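# Place mint tin and glass jar upright in gray tray

## Task

Get both the mint tin and the glass jar into the gray tray, each one standing upright.

## Robot and tools

Robot: two arms with five-finger hands. right_arm wears a right hand and left_arm a left hand, which mirrors it. Base positions in the scene frame: left_arm (+0.054, +0.467, 0) m, right_arm (+0.027, -0.366, 0) m with a slight yaw. A post stands on the floor behind them. Cameras: cam_head_left, cam_head_right (a stereo pair on one bar) and cam_high, each 504x504. A loose object may occasionally get a small nudge from outside.

Scene frame: origin at table-top height, halfway between the arms' nominal bases; +x points out over the table, +z up, and +y toward the left_arm side. Camera image sides do not match arm names.

Hand point: a spot 0.05 m in front of the palm and 0.15 m from the wrist flange along the fingers. Its +z runs along the straight fingers, +y comes out of the palm, and +x crosses the palm away from the thumb on the right hand (toward the thumb on the left hand). Straight fingertips end 0.06-0.07 m past the point, and the finger centre lines sit 0.06 m behind it along -y. A bracket on the little-finger side of the wrist can strike things. With fingers held level, the wrist may sit as much as 0.11 m (palm down) or 0.23 m (palm up) below the point and can meet the table first.

A row is 28 numbers, each in [-1, 1], and one row always covers both arms. Order: left_arm dx, dy, dz, rx, ry, rz; then eight left hand numbers: little, ring, middle, index, thumb_bend, thumb_turn, force_limit, speed; then the same fourteen for right_arm. The six pose numbers are an offset, not a pose. They are measured from that arm's current Hand target and along that Hand target's own axes. 1.0 equals 0.6 m of travel or 180 degrees, and rx, ry, rz together make a single rotation vector. To leave an arm alone, send 0 for all six. Finger numbers are absolute targets: +1 means straight/open and -1 means curled. For thumb_turn, +1 puts the thumb beside the palm and -1 puts it opposite the fingers. force_limit goes linearly from about 0 N at -1 up to 10 N at +1 (15 N on the two thumb motors). speed rises from nearly zero at -1 to full at +0.48 and stays full above that. Close with speed -0.94 or lower for a gentle grip. If you want a hand unchanged, resend the eight numbers from its last executed row. Before any row has been sent to it, use its hand_measured values plus its hand_force_limit and hand_speed. With the thumb turned in, the hand can wrap around objects roughly 0.035-0.065 m thick. The orientation you command is limited each step to 32 degrees from the measured orientation.

Tools:
- execute_actions(actions, cameras): actions is a list of actions; each action is up to 15 rows, and each row lasts 1/30 s. A short action repeats its final row until step 15. Every row in an action counts from the pose at that action's start. Repeating an offset in a later action moves the arm again. cameras is a list of names, or ["all"]. An empty actions list returns images and the full readings.
- move(target, speed, blend, stop_force, zero, blocking, cameras): drives each hand point in a straight line. target is a single 28-number row or a list of up to 15 rows, and every row is offset from the same starting Hand targets. speed is in m/s, 0.002-3.6, default 0.25; turns run at up to twice that in rad/s. blend is a corner radius in m (0 means stop at each target). stop_force is 3-120 N and ends an arm's path when the wrist sensor feels that much push against the motion; with it, all rows need identical hand numbers. zero (default true) re-zeroes before the move, and blocking=false cannot be combined with stop_force. One move is capped at 10 s. It does not avoid obstacles or the other arm, and it is refused if the wrist would pass too close to that arm's base axis. The result adds a "move:" line giving the ending (done, off_target, moving, held, fault) plus limits such as paced or held.
- wait(seconds 0-3600), stop(), zoom_image(camera, region [x0,y0,x1,y1] pixels, at most 504 each way), show_instructions(), zero_wrist_force(arm: left_arm or right_arm), finished_scene(scene=1).

Results: end_effector_position (m), end_effector_quat_wxyz and the velocities are reported in the scene frame. Hand target is the pose most recently commanded, and the next offsets start from it. An arm often stops a little short of it; send the remaining gap as an offset. hand_measured, hand_stopped_by (moving, target, force, stalled, fault) and hand_load_n follow the motor order. If hand_load_n drops to roughly 0, the grip has been lost. Wrist force and Wrist torque are given in the hand's own axes, together with a peak line. You also get joint positions, joint torques and motor temperatures. MOTOR HOT appears at 70 °C, and at 85 °C the arm brakes for 30-60 s.

Avoid: letting anything fall off the table; dropping the glass jar more than a few centimetres; releasing an item that is still moving; hard impacts or pushes. Keep outside force below about 150 N. Stay under the wrist torque limits of 26.3 N m (pushing headroom about 11-14 N m) and avoid hard contact, because either causes a 10 s fault stop. Keep the arms clear of each other, and never close one hand on the other hand's fingers. Go easy on finger loads. Don't place a target past a solid contact; approach slowly with stop_force instead. Finish only once both items sit upright in the tray and stay there without support.

Each tool is called after "Emit:" in YAML: its name, and indented under it one key for each argument.

Reference images:

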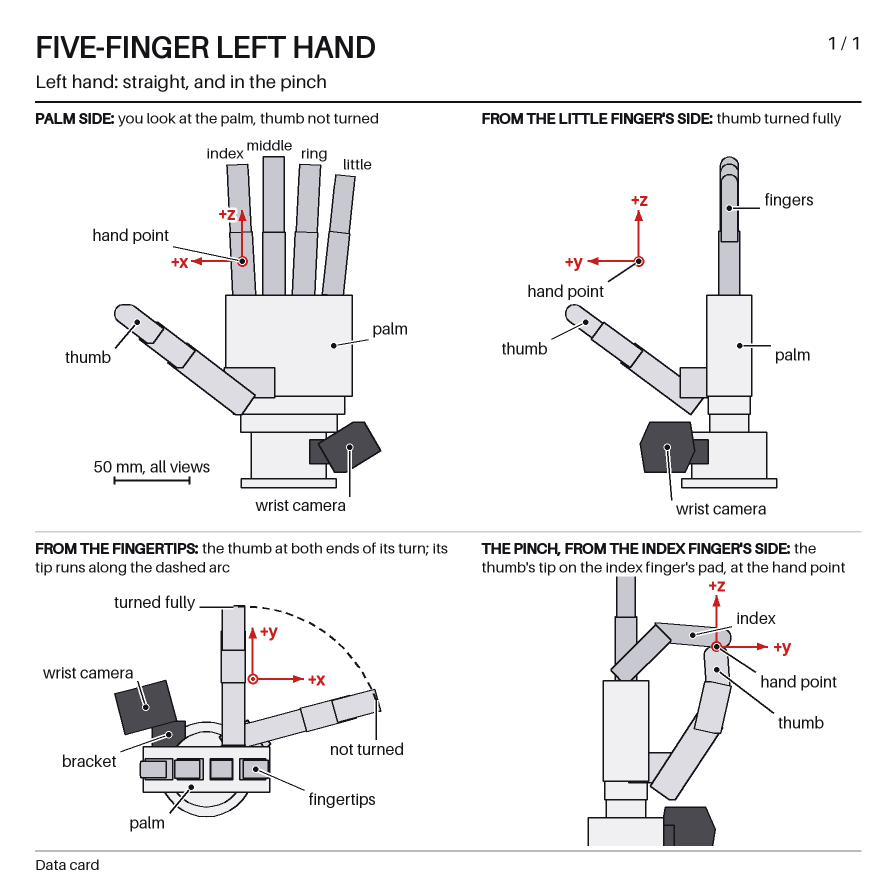

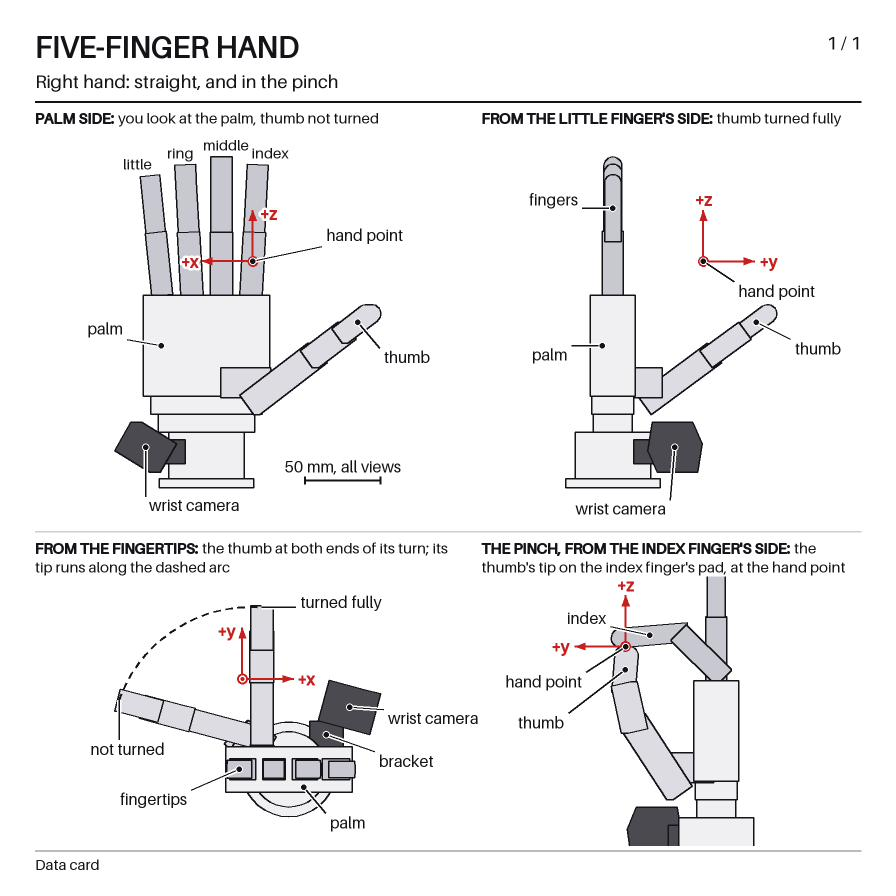

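## Session

Emit:
execute_actions:
  actions: []

Scene clock: 0.00 s.
left_arm: end_effector_position=(+0.6509, +0.1687, +0.1450) hand_measured=(+1.000, +1.000, +1.000, +1.000, +1.000, +1.000) hand_load_n=(+0.0, +0.0, +0.0, +0.0, +0.0, +0.0) hand_stopped_by=(target, target, target, target, target, target) hand_force_limit=0.00 hand_speed=-0.80 end_effector_quat_wxyz=(-0.006, +0.999, -0.032, -0.003) | right_arm: end_effector_position=(+0.4827, -0.2414, +0.2426) hand_measured=(+1.000, +1.000, +1.000, +1.000, +1.000, +1.000) hand_load_n=(+0.0, +0.0, +0.0, +0.0, +0.0, +0.0) hand_stopped_by=(target, target, target, target, target, target) hand_force_limit=0.00 hand_speed=-0.80 end_effector_quat_wxyz=(+0.189, +0.905, -0.368, -0.103)
Joint positions: left_arm=[2.961 -2.41 -0.861 1.692 -1.582 1.453] | right_arm=[0.097 -0.718 0.808 1.855 1.795 -3.772]
Joint velocities: within noise
Joint torques (N m): no reading
Motor temperatures (°C): left_arm=[30 39 31 40 38 39] | right_arm=[39 39 31 41 40 42]
Wrist force (N): no reading
Wrist torque (N m): no reading
Wrist force, peak (N): no reading
Hand target: left_arm +0.6509, +0.1687, +0.1450; -0.006, +0.999, -0.032, -0.003 | right_arm +0.4827, -0.2414, +0.2426; +0.189, +0.905, -0.368, -0.103

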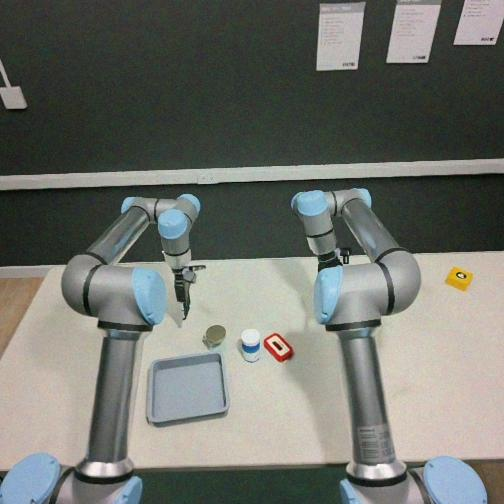

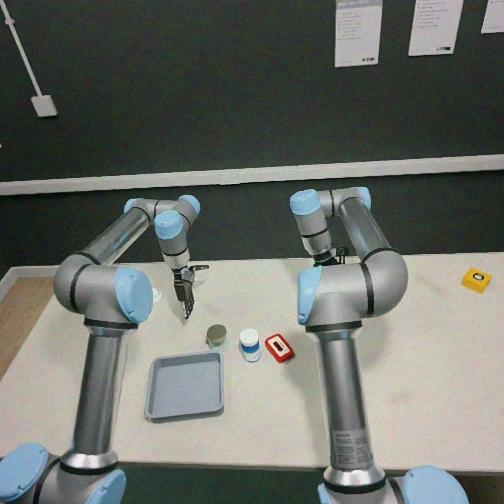

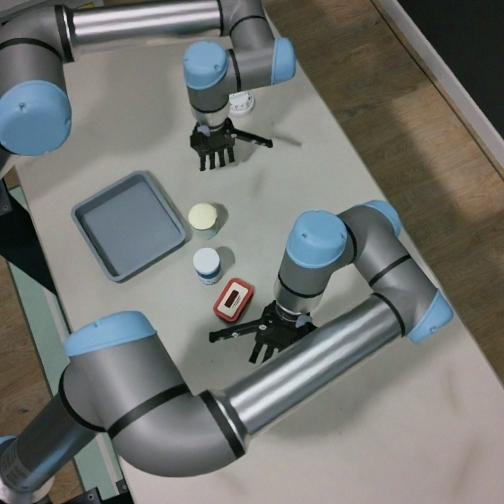

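Emit:
zoom_image:
  camera: "cam_high"
  region: [60, 150, 300, 350]

Emit:
zoom_image:
  camera: "cam_head_left"
  region: [130, 300, 330, 440]

Emit:
zoom_image:
  camera: "cam_head_right"
  region: [130, 300, 330, 440]

Emit:
zoom_image:
  camera: "cam_high"
  region: [170, 30, 320, 180]

Scaled by 2.100 from the camera's image (finer frame: 720x720).

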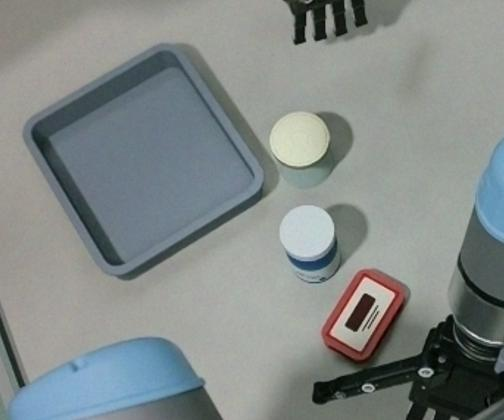

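Scaled by 2.520 from the camera's image (finer frame: 720x720).

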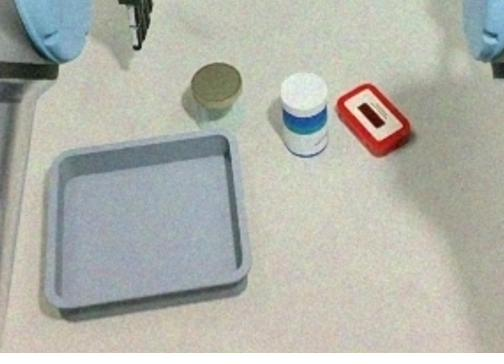

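Scaled by 2.520 from the camera's image (finer frame: 720x720).

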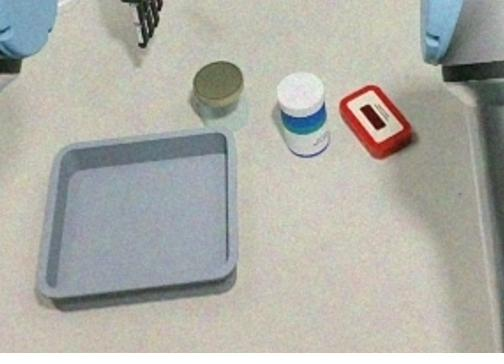

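Scaled by 3.360 from the camera's image (finer frame: 720x720).

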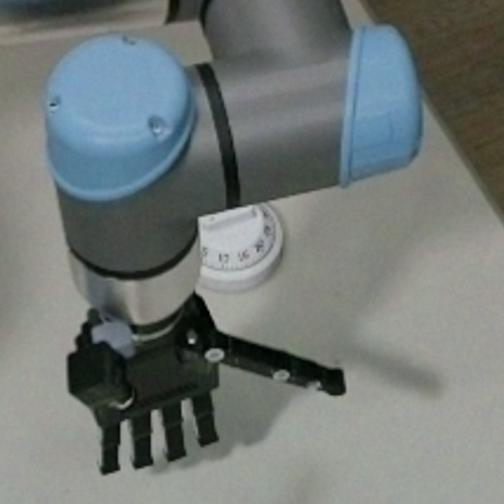

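Emit:
zoom_image:
  camera: "cam_high"
  region: [180, 190, 280, 330]

Emit:
zoom_image:
  camera: "cam_high"
  region: [60, 160, 200, 300]

Emit:
zoom_image:
  camera: "cam_head_left"
  region: [190, 310, 310, 390]

Emit:
zoom_image:
  camera: "cam_head_left"
  region: [430, 250, 490, 300]

Scaled by 3.600 from the camera's image (finer frame: 720x720).

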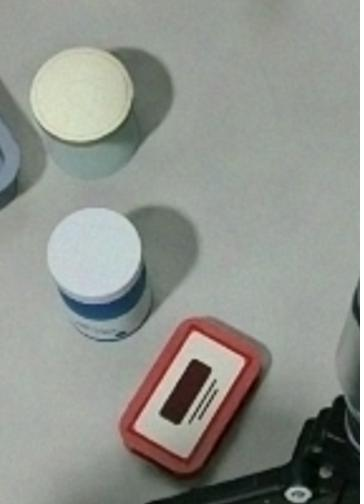

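Scaled by 3.600 from the camera's image (finer frame: 720x720).

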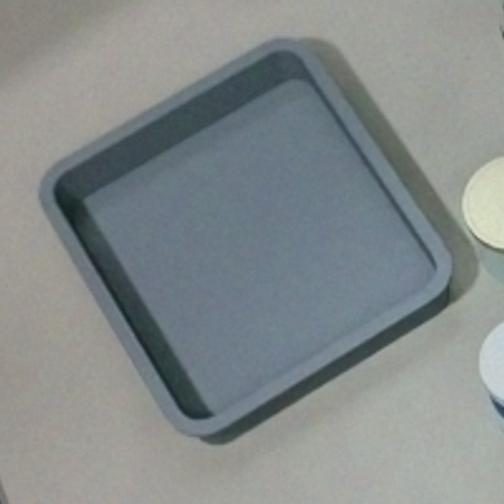

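Scaled by 4.200 from the camera's image (finer frame: 720x720).

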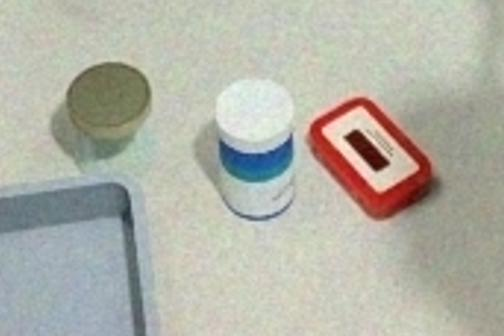

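Scaled by 8.400 from the camera's image (finer frame: 720x720).

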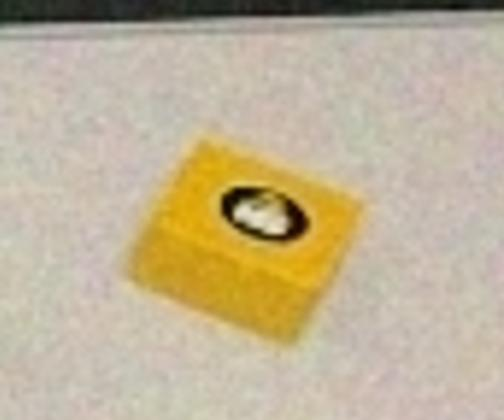

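Emit:
move:
  target: [-0.2024, 0.0693, -0.1245, 0.0862, 0.4031, 0.7823, 1, 1, 0.64, 0.64, 0.9, -1, 0, 0.3, -0.148, -0.2942, 0.0612, 0.3662, -0.1198, -0.4573, -1, -1, 0.5, 0.5, 0.7, -1, 0, 0.3]
  speed: 0.35
  cameras: ["all"]

Scene clock: 73.00 s.
left_arm: end_effector_position=(+0.5276, +0.1339, +0.2200) hand_measured=(+1.000, +1.000, +0.640, +0.640, +0.900, -1.000) hand_load_n=(+0.0, +0.0, +0.0, +0.0, +0.0, +0.0) hand_stopped_by=(target, target, target, target, target, target) hand_force_limit=0.00 hand_speed=0.30 end_effector_quat_wxyz=(+0.080, -0.154, +0.878, -0.445) end_effector_velocity=(+0.000, +0.000, -0.001) end_effector_angular_velocity=(+0.002, -0.003, -0.004) | right_arm: end_effector_position=(+0.5186, -0.0725, +0.1398) hand_measured=(-1.000, -1.000, +0.500, +0.500, +0.700, -1.000) hand_load_n=(+0.0, +0.0, +0.0, +0.0, +0.0, +0.0) hand_stopped_by=(target, target, target, target, target, target) hand_force_limit=0.00 hand_speed=0.30 end_effector_quat_wxyz=(-0.459, +0.838, +0.259, -0.141)
Joint positions: left_arm=[3.067 -1.961 -1.412 2.315 -0.746 4.062] | right_arm=[0.022 -0.639 1.041 1.854 0.77 -5.563]
Joint velocities: left_arm=[0 0 -0.002 -0.001 -0.001 0.007] | right_arm=[within noise]
Joint torques (N m): left_arm=[3.48 40.9 9.08 -2.35 2.12 2.52] | right_arm=[12.37 -61.47 -28.82 3.11 -0.1 -1.65]
Wrist force (N): left_arm=[-0.1 1.2 -0.7] | right_arm=[-1.5 3.2 0.1]
Wrist torque (N m): left_arm=[0.25 -0.05 -0.04] | right_arm=[0.35 0.17 0.14]
Wrist force, peak (N): left_arm=[0.3 1.4 -1.0] | right_arm=[-1.8 3.4 0.2]
Hand target: left_arm +0.5275, +0.1339, +0.2200; +0.080, -0.154, +0.878, -0.445 | right_arm +0.5186, -0.0725, +0.1399; -0.459, +0.838, +0.260, -0.141
Off the commanded pose: left_arm 0.000 m, 0 deg | right_arm 0.000 m, 0 deg.
move: done

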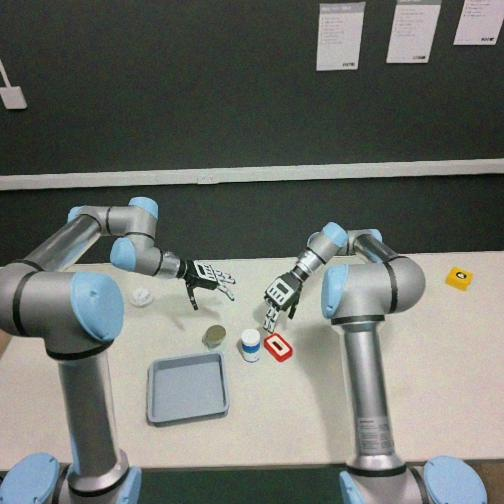

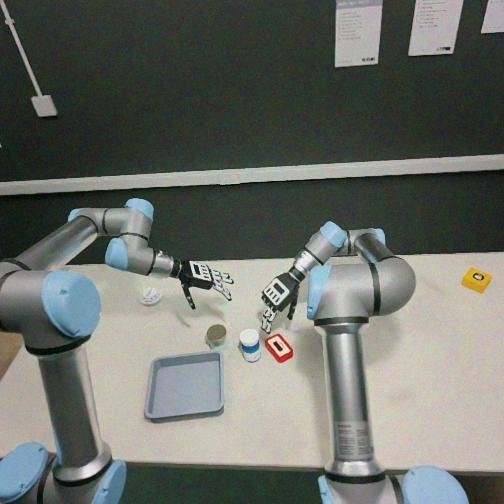

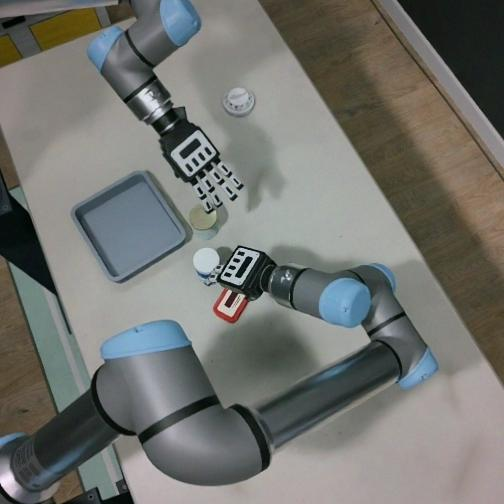

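Emit:
zoom_image:
  camera: "cam_high"
  region: [160, 170, 310, 340]

Emit:
zoom_image:
  camera: "cam_head_left"
  region: [180, 240, 330, 380]

Emit:
zoom_image:
  camera: "cam_head_right"
  region: [180, 240, 330, 380]

Scaled by 2.965 from the camera's image (finer frame: 720x720).

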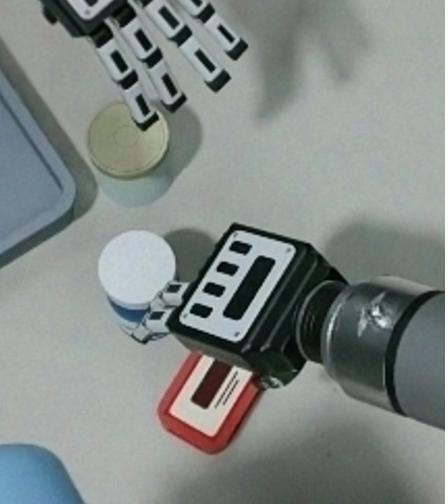

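Scaled by 3.360 from the camera's image (finer frame: 720x720).

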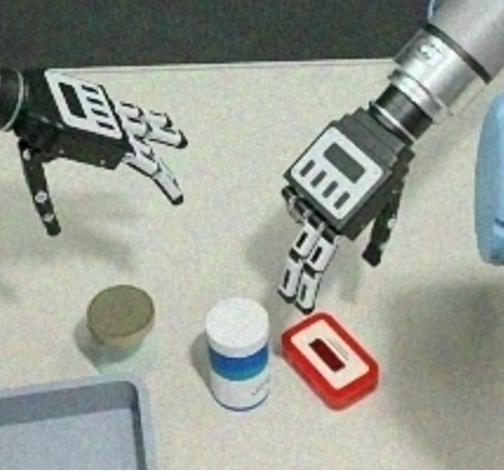

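Scaled by 3.360 from the camera's image (finer frame: 720x720).

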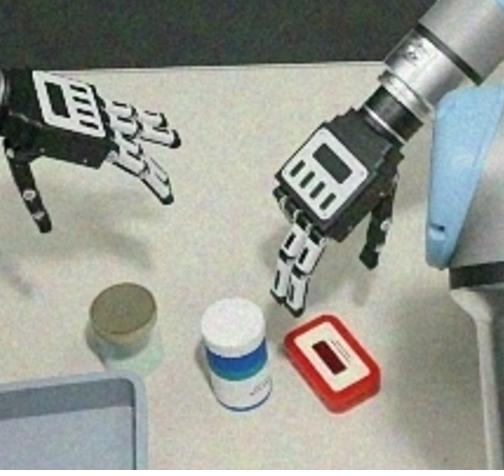

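Emit:
zoom_image:
  camera: "cam_high"
  region: [190, 250, 260, 330]

Emit:
zoom_image:
  camera: "cam_head_left"
  region: [250, 290, 310, 370]

Emit:
zoom_image:
  camera: "cam_head_right"
  region: [250, 290, 310, 370]

Scaled by 6.300 from the camera's image (finer frame: 720x720).

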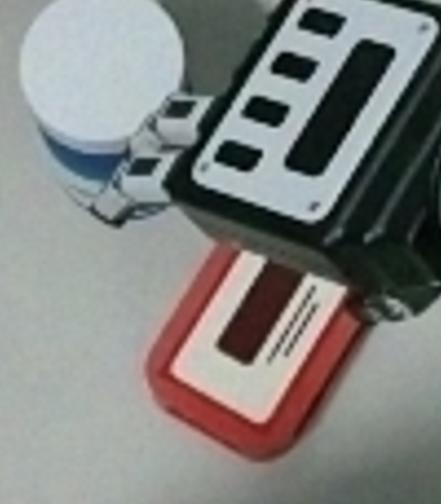

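Scaled by 6.300 from the camera's image (finer frame: 720x720).

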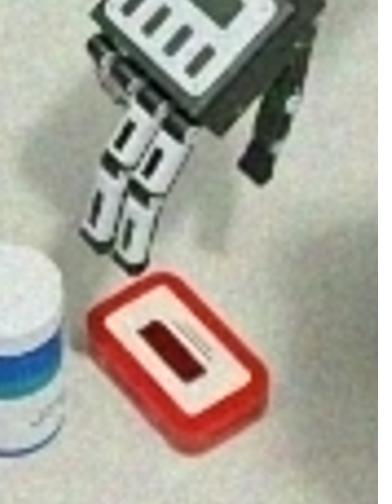

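Scaled by 6.300 from the camera's image (finer frame: 720x720).

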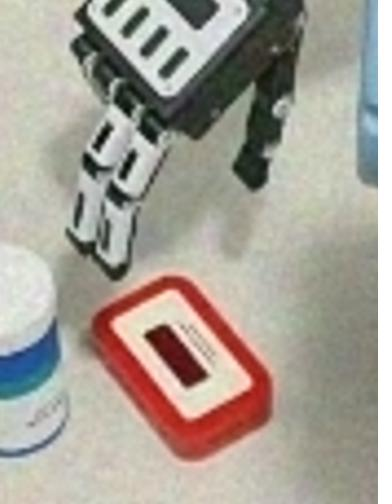

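Emit:
move:
  target: [-0.0127, 0.1407, 0.0898, 0, 0, 0, 1, 1, 0.64, 0.64, 0.9, -1, 0, 0.3, 0.0137, 0.1105, 0.0747, 0, 0, 0, -1, -1, 0.5, 0.5, 0.7, -1, 0, 0.3]
  speed: 0.15
  cameras: ["all"]

Emit:
zoom_image:
  camera: "cam_high"
  region: [180, 170, 280, 330]

Emit:
zoom_image:
  camera: "cam_head_left"
  region: [190, 290, 310, 370]

Emit:
zoom_image:
  camera: "cam_head_right"
  region: [190, 290, 310, 370]

Scene clock: 87.83 s.
left_arm: end_effector_position=(+0.5328, +0.1426, +0.1202) hand_measured=(+1.000, +1.000, +0.640, +0.640, +0.900, -1.000) hand_load_n=(+0.0, +0.0, +0.0, +0.0, +0.5, +0.0) hand_stopped_by=(target, target, target, target, target, target) hand_force_limit=0.00 hand_speed=0.30 end_effector_quat_wxyz=(+0.080, -0.154, +0.878, -0.445) | right_arm: end_effector_position=(+0.5244, -0.0660, +0.0600) hand_measured=(-1.000, -1.000, +0.500, +0.500, +0.700, -1.000) hand_load_n=(+0.0, +0.0, +0.0, +0.0, +0.0, +0.0) hand_stopped_by=(target, target, target, target, target, target) hand_force_limit=0.00 hand_speed=0.30 end_effector_quat_wxyz=(-0.459, +0.838, +0.260, -0.141)
Joint positions: left_arm=[3.087 -2.049 -1.557 2.529 -0.736 4.088] | right_arm=[0.032 -0.524 1.036 1.736 0.763 -5.552]
Joint torques (N m): left_arm=[-8.52 30.73 18.19 -0.48 -0.55 -2.37] | right_arm=[-3.39 -50.72 -6.91 2.16 -0.62 -1.16]
Wrist force (N): left_arm=[0.2 1.5 -0.6] | right_arm=[-1.7 3.2 0.0]
Wrist torque (N m): left_arm=[0.27 -0.10 -0.16] | right_arm=[0.38 0.21 0.06]
Wrist force, peak (N): left_arm=[0.2 2.8 0.1] | right_arm=[-1.3 4.1 0.9]
Hand target: left_arm +0.5328, +0.1426, +0.1201; +0.080, -0.154, +0.878, -0.445 | right_arm +0.5244, -0.0661, +0.0599; -0.459, +0.838, +0.260, -0.141
Off the commanded pose: left_arm 0.000 m, 0 deg | right_arm 0.000 m, 0 deg.
move: done

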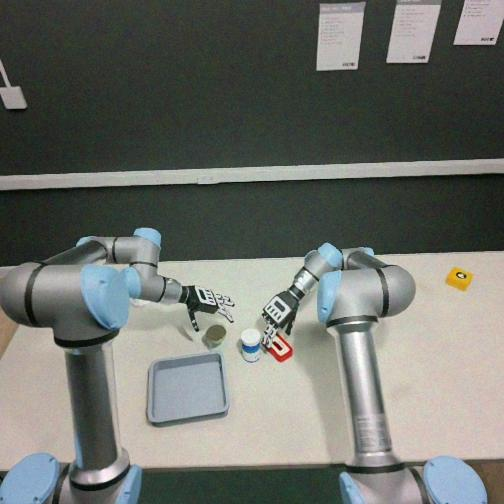

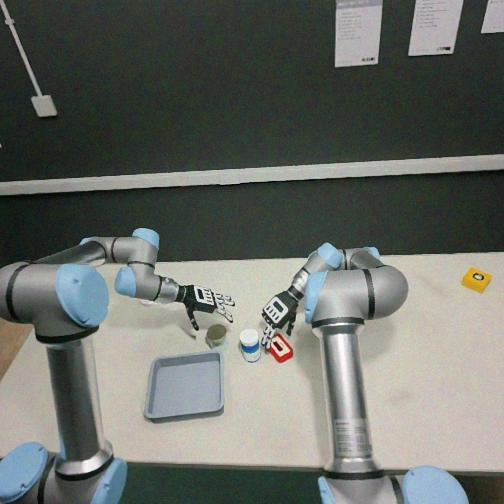

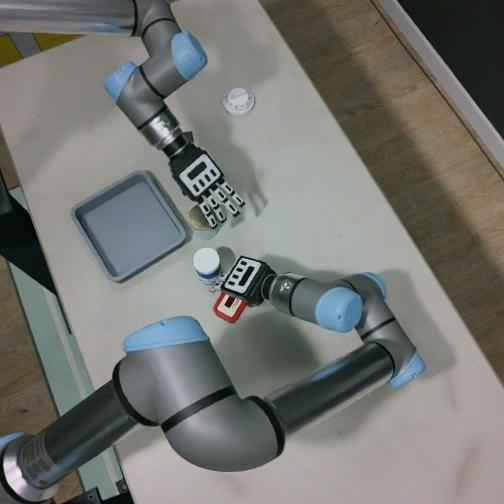

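Scaled by 3.150 from the camera's image (finer frame: 720x720).

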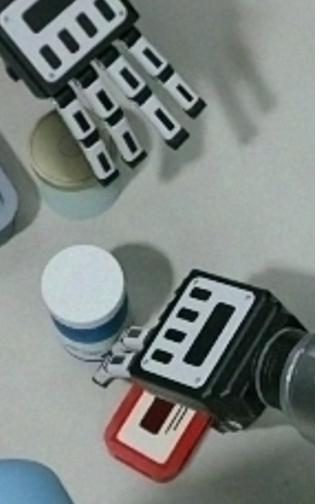

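Scaled by 4.200 from the camera's image (finer frame: 720x720).

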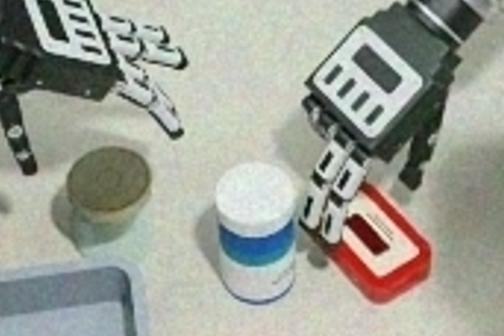

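Scaled by 4.200 from the camera's image (finer frame: 720x720).

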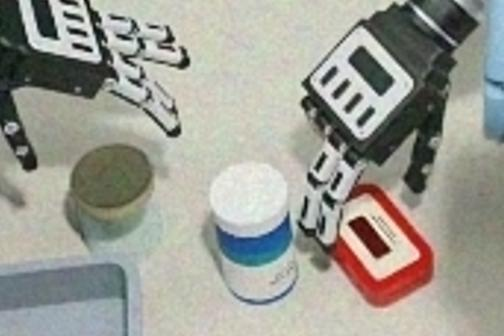

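Emit:
move:
  target: [0.0067, 0.0258, 0.0215, 0, 0, 0, 1, 1, 0.64, 0.64, 0.9, -1, 0, 0.3, -0.0178, 0.0127, 0.0107, 0, 0, 0, -1, -1, 0.44, 0.44, 0.7, -1, 0, 0.3]
  speed: 0.1

Emit:
move:
  target: [0, 0, 0, 0, 0, 0, 1, 1, 0.64, 0.64, 0.9, -1, 0, 0.3, 0, 0.0449, 0.0287, 0, 0, 0, -1, -1, 0.44, 0.44, 0.7, -1, 0, 0.3]
  speed: 0.015
  stop_force: 4
  cameras: ["all"]

Emit:
zoom_image:
  camera: "cam_high"
  region: [180, 170, 280, 330]

Emit:
zoom_image:
  camera: "cam_head_left"
  region: [190, 290, 310, 370]

Emit:
zoom_image:
  camera: "cam_head_right"
  region: [190, 290, 310, 370]

Scene clock: 97.63 s.
left_arm: end_effector_position=(+0.5294, +0.1400, +0.0999) hand_measured=(+1.000, +1.000, +0.640, +0.640, +0.900, -1.000) hand_load_n=(+0.0, +0.0, +0.0, +0.0, +0.0, +0.0) hand_stopped_by=(target, target, target, target, target, target) hand_force_limit=0.00 hand_speed=0.30 end_effector_quat_wxyz=(+0.080, -0.154, +0.878, -0.445) | right_arm: end_effector_position=(+0.5149, -0.0711, +0.0501) hand_measured=(-1.000, -1.000, +0.440, +0.440, +0.700, -1.000) hand_load_n=(+0.0, +0.0, +0.0, +0.0, +0.0, +0.0) hand_stopped_by=(target, target, target, target, target, target) hand_force_limit=0.00 hand_speed=0.30 end_effector_quat_wxyz=(-0.459, +0.838, +0.259, -0.141)
Joint positions: left_arm=[3.081 -2.065 -1.588 2.582 -0.739 4.08] | right_arm=[0.024 -0.536 1.091 1.699 0.768 -5.561]
Joint torques (N m): left_arm=[7.89 37.98 20.38 -0.63 2.43 2.32] | right_arm=[12.74 -43.72 -12.5 2.3 -2.87 1.79]
Wrist force (N): left_arm=[0.4 1.3 -0.9] | right_arm=[-1.7 2.9 0.0]
Wrist torque (N m): left_arm=[0.27 -0.14 0.05] | right_arm=[0.35 0.21 0.18]
Wrist force, peak (N): left_arm=[0.5 2.1 -0.2] | right_arm=[-1.8 3.6 0.2]
Hand target: left_arm +0.5295, +0.1401, +0.0999; +0.080, -0.154, +0.878, -0.445 | right_arm +0.5148, -0.0710, +0.0500; -0.459, +0.838, +0.260, -0.141
Off the commanded pose: left_arm 0.000 m, 0 deg | right_arm 0.000 m, 0 deg.
move: done

Scene clock: 100.67 s.
left_arm: end_effector_position=(+0.5295, +0.1401, +0.0999) hand_measured=(+1.000, +1.000, +0.640, +0.640, +0.900, -1.000) hand_load_n=(+0.0, +0.0, +0.0, +0.0, +0.0, +0.0) hand_stopped_by=(target, target, target, target, target, target) hand_force_limit=0.00 hand_speed=0.30 end_effector_quat_wxyz=(+0.080, -0.154, +0.878, -0.445) | right_arm: end_effector_position=(+0.5148, -0.0710, +0.0201) hand_measured=(-1.000, -1.000, +0.440, +0.440, +0.700, -1.000) hand_load_n=(+0.0, +0.0, +0.0, +0.0, +0.0, +0.0) hand_stopped_by=(target, target, target, target, target, target) hand_force_limit=0.00 hand_speed=0.30 end_effector_quat_wxyz=(-0.459, +0.838, +0.259, -0.141)
Joint positions: left_arm=[3.081 -2.065 -1.588 2.583 -0.739 4.08] | right_arm=[0.025 -0.493 1.09 1.657 0.768 -5.56]
Joint torques (N m): left_arm=[7.15 42.96 8.07 0.06 2.4 2.46] | right_arm=[12.43 -61.86 -5.12 3.46 0.97 -0.47]
Wrist force (N): left_arm=[0.2 1.4 -0.8] | right_arm=[-1.6 0.2 -3.1]
Wrist torque (N m): left_arm=[0.27 -0.10 0.01] | right_arm=[0.18 0.19 0.12]
Wrist force, peak (N): left_arm=[0.1 1.4 -1.1] | right_arm=[-2.9 -8.1 -11.1]
Hand target: left_arm +0.5295, +0.1401, +0.0999; +0.080, -0.154, +0.878, -0.445 | right_arm +0.5148, -0.0710, +0.0201; -0.459, +0.838, +0.260, -0.141 (not the last commanded pose)
Off the commanded pose: left_arm 0.000 m, 0 deg | right_arm 0.002 m, 0 deg.
move: contact (right_arm)

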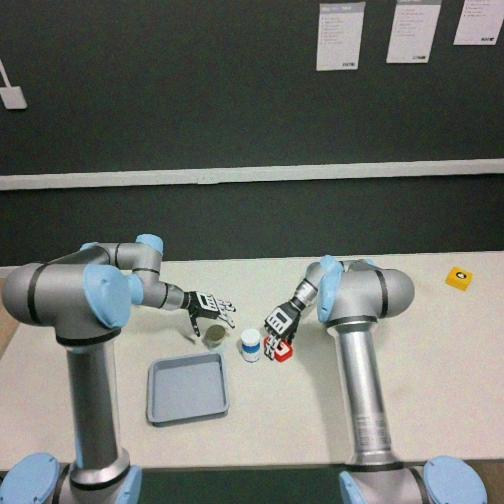

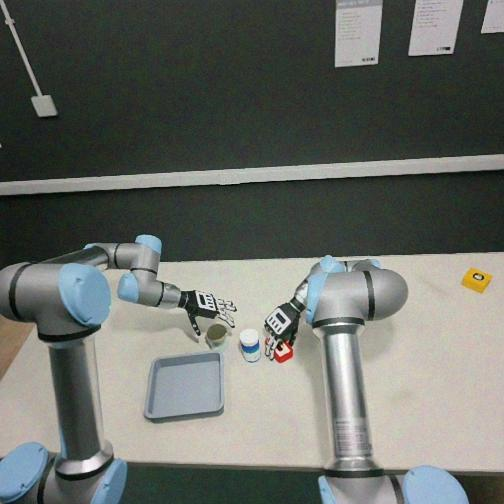

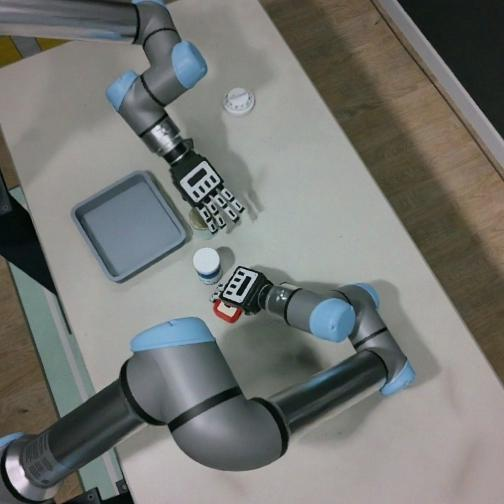

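Scaled by 3.150 from the camera's image (finer frame: 720x720).

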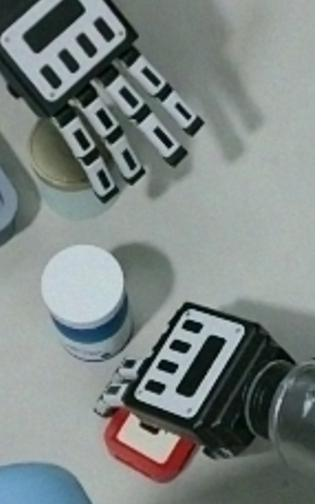

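Scaled by 4.200 from the camera's image (finer frame: 720x720).

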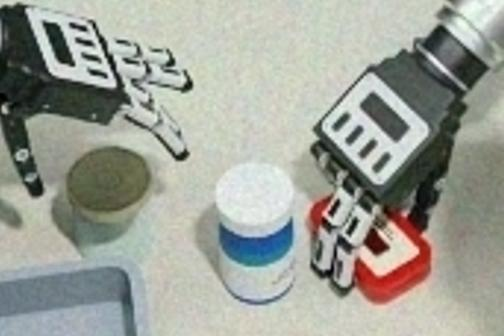

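Scaled by 4.200 from the camera's image (finer frame: 720x720).

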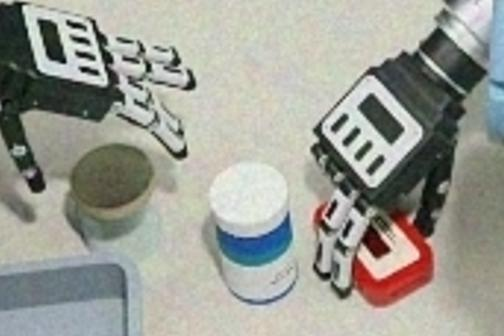

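Emit:
zoom_image:
  camera: "cam_head_left"
  region: [255, 320, 305, 370]

Emit:
zoom_image:
  camera: "cam_head_right"
  region: [255, 320, 305, 370]

Emit:
zoom_image:
  camera: "cam_high"
  region: [200, 270, 260, 330]

Scaled by 10.080 from the camera's image (finer frame: 720x720).

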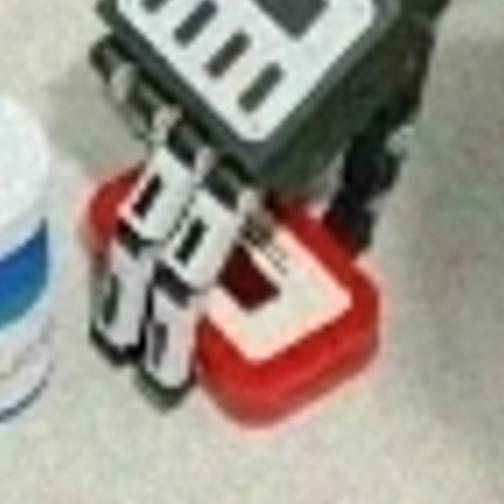

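Scaled by 10.080 from the camera's image (finer frame: 720x720).

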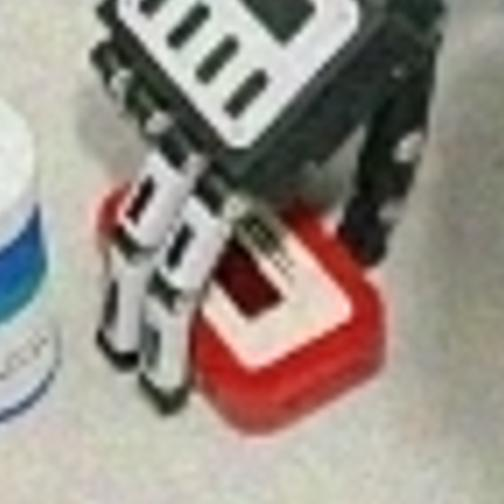

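Scaled by 8.400 from the camera's image (finer frame: 720x720).

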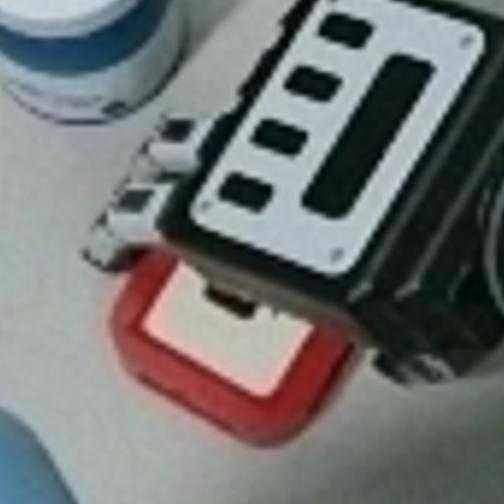

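Emit:
move:
  target: [0, 0, 0, 0, 0, 0, 1, 1, 0.64, 0.64, 0.9, -1, 0, 0.3, 0.0083, -0.0027, -0.0017, 0, 0, 0, -1, -1, 0.44, 0.44, 0.7, -1, 0, 0.3]
  speed: 0.05

Emit:
move:
  target: [0, 0, 0, 0, 0, 0, 1, 1, 0.64, 0.64, 0.9, -1, 0, 0.3, 0, 0, 0, 0, 0, 0, -1, -1, 0.1, 0.1, 0.2, -1, 0, -0.92]
  speed: 0.05
  cameras: ["all"]

Emit:
zoom_image:
  camera: "cam_head_left"
  region: [255, 320, 305, 370]

Scene clock: 110.13 s.
left_arm: end_effector_position=(+0.5295, +0.1401, +0.0999) hand_measured=(+1.000, +1.000, +0.640, +0.640, +0.900, -1.000) hand_load_n=(+0.0, +0.0, +0.0, +0.0, +0.0, +0.0) hand_stopped_by=(target, target, target, target, target, target) hand_force_limit=0.00 hand_speed=0.30 end_effector_quat_wxyz=(+0.080, -0.154, +0.878, -0.445) | right_arm: end_effector_position=(+0.5189, -0.0681, +0.0220) hand_measured=(-1.000, -1.000, +0.440, +0.440, +0.700, -1.000) hand_load_n=(+0.0, +0.0, +0.0, +0.0, +0.0, +0.0) hand_stopped_by=(target, target, target, target, target, target) hand_force_limit=0.00 hand_speed=0.30 end_effector_quat_wxyz=(-0.459, +0.838, +0.260, -0.142)
Joint positions: left_arm=[3.081 -2.065 -1.588 2.583 -0.739 4.08] | right_arm=[0.029 -0.485 1.066 1.669 0.765 -5.556]
Joint torques (N m): left_arm=[6.48 42.06 7.55 0.14 2.49 2.26] | right_arm=[-11.96 -64.52 -17.24 1.69 0.73 -1.73]
Wrist force (N): left_arm=[0.3 1.3 -0.8] | right_arm=[-1.2 3.4 0.0]
Wrist torque (N m): left_arm=[0.26 -0.11 0.03] | right_arm=[0.41 0.12 0.17]
Wrist force, peak (N): left_arm=[0.3 1.5 -1.1] | right_arm=[-2.0 0.2 -3.3]
Hand target: left_arm +0.5295, +0.1401, +0.0999; +0.080, -0.154, +0.878, -0.445 | right_arm +0.5189, -0.0682, +0.0221; -0.459, +0.838, +0.260, -0.141
Off the commanded pose: left_arm 0.000 m, 0 deg | right_arm 0.000 m, 0 deg.
move: done

Scene clock: 111.17 s.
left_arm: end_effector_position=(+0.5295, +0.1401, +0.0999) hand_measured=(+1.000, +1.000, +0.640, +0.640, +0.900, -1.000) hand_load_n=(+0.0, +0.0, +0.0, +0.0, +0.0, +0.0) hand_stopped_by=(target, target, target, target, target, target) hand_force_limit=0.00 hand_speed=0.30 end_effector_quat_wxyz=(+0.080, -0.154, +0.878, -0.445) | right_arm: end_effector_position=(+0.5189, -0.0682, +0.0221) hand_measured=(-1.000, -1.000, +0.278, +0.270, +0.616, -1.000) hand_load_n=(+0.0, +0.0, +4.5, +6.0, +7.5, +0.0) hand_stopped_by=(target, target, force, force, force, target) hand_force_limit=0.00 hand_speed=-0.92 end_effector_quat_wxyz=(-0.459, +0.838, +0.259, -0.141)
Joint positions: left_arm=[3.081 -2.065 -1.588 2.583 -0.739 4.08] | right_arm=[0.029 -0.485 1.066 1.669 0.765 -5.556]
Joint torques (N m): left_arm=[7.39 42.59 7.56 0.2 2.37 2.37] | right_arm=[-10.59 -62.14 -26.4 3.19 0.84 -1.59]
Wrist force (N): left_arm=[0.3 1.4 -0.7] | right_arm=[-1.6 -0.1 -0.2]
Wrist torque (N m): left_arm=[0.27 -0.10 0.02] | right_arm=[0.23 0.17 0.12]
Wrist force, peak (N): left_arm=[0.4 1.4 -1.0] | right_arm=[-1.7 3.3 0.0]
Hand target: left_arm +0.5295, +0.1401, +0.0999; +0.080, -0.154, +0.878, -0.445 | right_arm +0.5189, -0.0682, +0.0221; -0.459, +0.838, +0.260, -0.141
Off the commanded pose: left_arm 0.000 m, 0 deg | right_arm 0.000 m, 0 deg.
move: done

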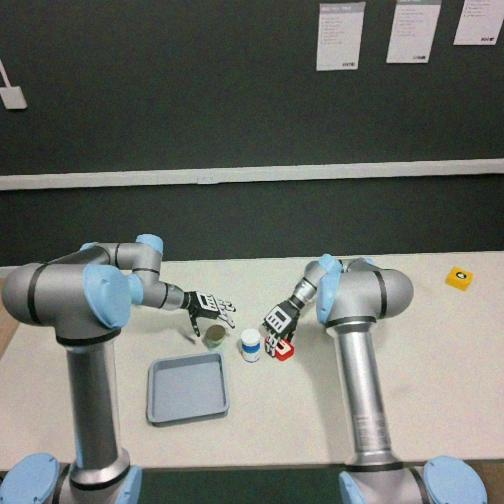

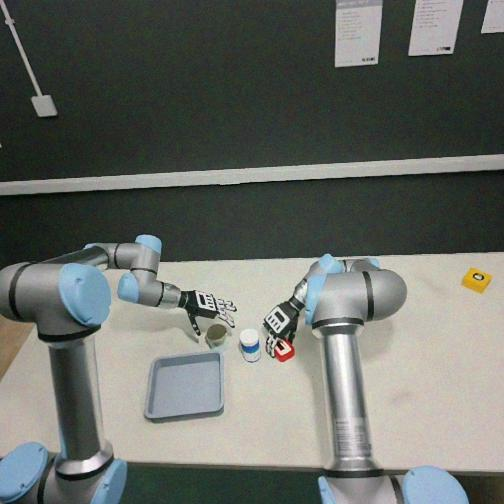

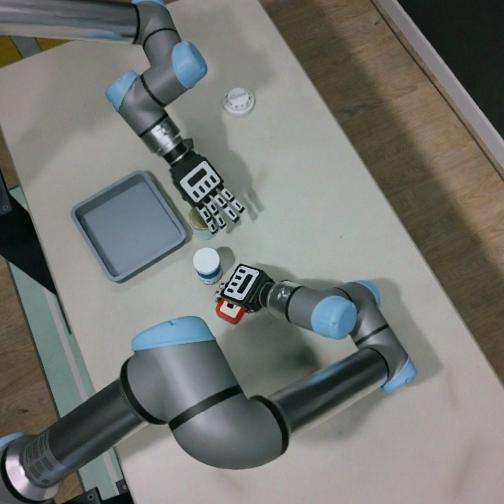

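Scaled by 10.080 from the camera's image (finer frame: 720x720).

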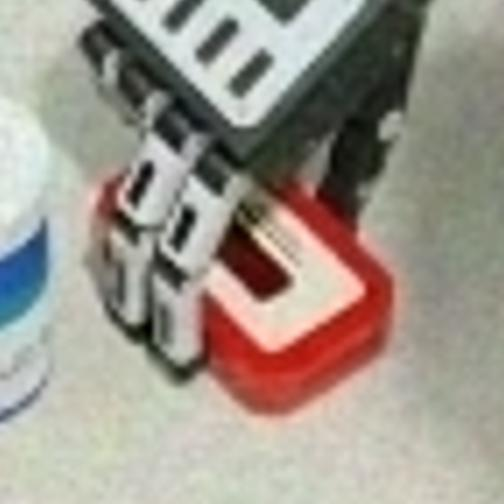

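Emit:
move:
  target: [-0.0037, 0.0727, 0.0527, 0, 0, 0, 1, 1, 0.64, 0.64, 0.9, -1, 0, 0.3, 0, -0.1684, -0.1078, 0, 0, 0, -1, -1, 0.1, 0.1, 0.2, -1, 0, -0.92]
  speed: 0.08
  cameras: ["all"]

Emit:
zoom_image:
  camera: "cam_high"
  region: [180, 170, 280, 330]

Emit:
zoom_image:
  camera: "cam_head_left"
  region: [190, 290, 310, 370]

Emit:
zoom_image:
  camera: "cam_head_right"
  region: [190, 290, 310, 370]

Scene clock: 129.63 s.
left_arm: end_effector_position=(+0.5316, +0.1412, +0.0460) hand_measured=(+1.000, +1.000, +0.640, +0.640, +0.900, -1.000) hand_load_n=(+0.0, +0.0, +0.0, +0.0, +0.0, +0.0) hand_stopped_by=(target, target, target, target, target, target) hand_force_limit=0.00 hand_speed=0.30 end_effector_quat_wxyz=(+0.080, -0.154, +0.878, -0.445) | right_arm: end_effector_position=(+0.5189, -0.0683, +0.1421) hand_measured=(-1.000, -1.000, +0.278, +0.270, +0.616, -1.000) hand_load_n=(+0.5, +0.0, +4.0, +5.0, +8.5, +0.0) hand_stopped_by=(target, target, force, force, force, target) hand_force_limit=0.00 hand_speed=-0.92 end_effector_quat_wxyz=(-0.459, +0.838, +0.260, -0.141)
Joint positions: left_arm=[3.083 -2.138 -1.632 2.697 -0.738 4.083] | right_arm=[0.029 -0.638 1.031 1.857 0.765 -5.556]
Joint torques (N m): left_arm=[4.86 44.03 24.53 -3.49 2.3 1.47] | right_arm=[-10.71 -43.97 -8.28 0.98 0.62 -1.73]
Wrist force (N): left_arm=[0.2 1.2 -0.8] | right_arm=[-1.2 3.8 0.4]
Wrist torque (N m): left_arm=[0.23 -0.11 -0.18] | right_arm=[0.33 0.09 0.24]
Wrist force, peak (N): left_arm=[0.2 1.7 -0.7] | right_arm=[-1.3 5.1 0.9]
Hand target: left_arm +0.5317, +0.1411, +0.0461; +0.080, -0.154, +0.878, -0.445 | right_arm +0.5189, -0.0683, +0.1420; -0.459, +0.838, +0.260, -0.141
Off the commanded pose: left_arm 0.000 m, 0 deg | right_arm 0.000 m, 0 deg.
move: done

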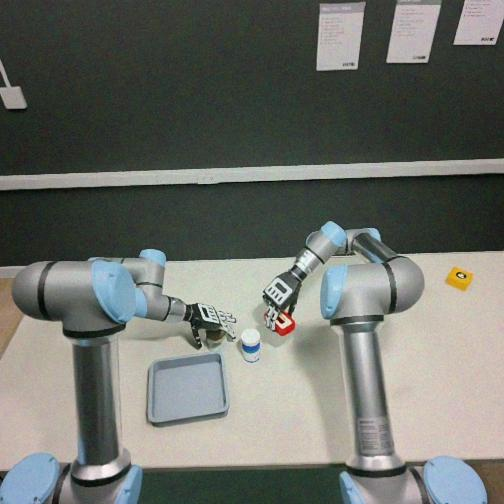

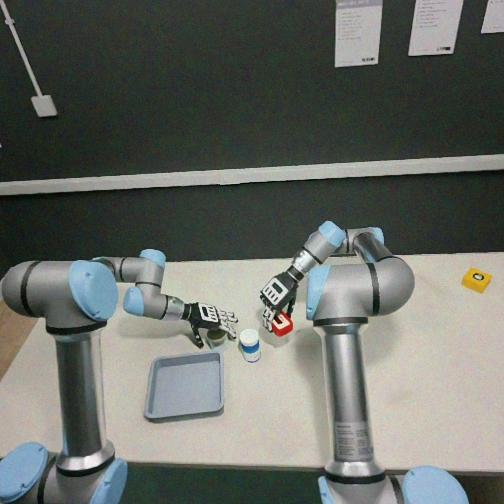

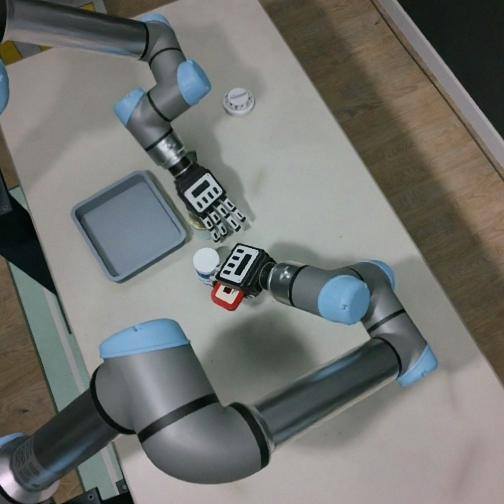

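Scaled by 3.150 from the camera's image (finer frame: 720x720).

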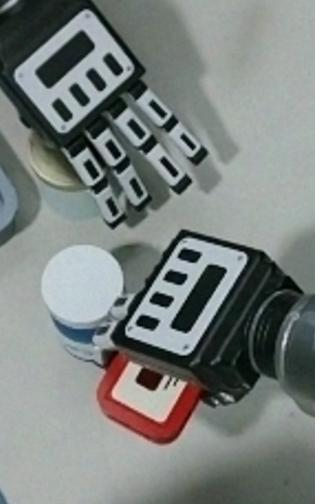

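Scaled by 4.200 from the camera's image (finer frame: 720x720).

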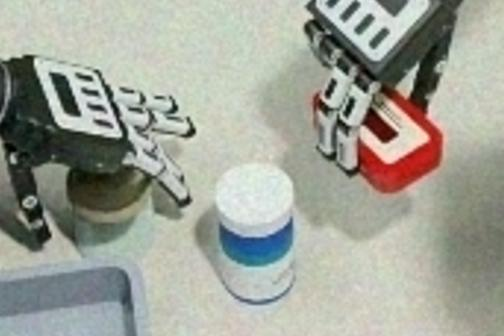

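Scaled by 4.200 from the camera's image (finer frame: 720x720).

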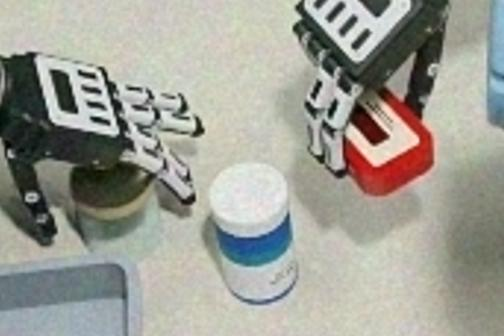

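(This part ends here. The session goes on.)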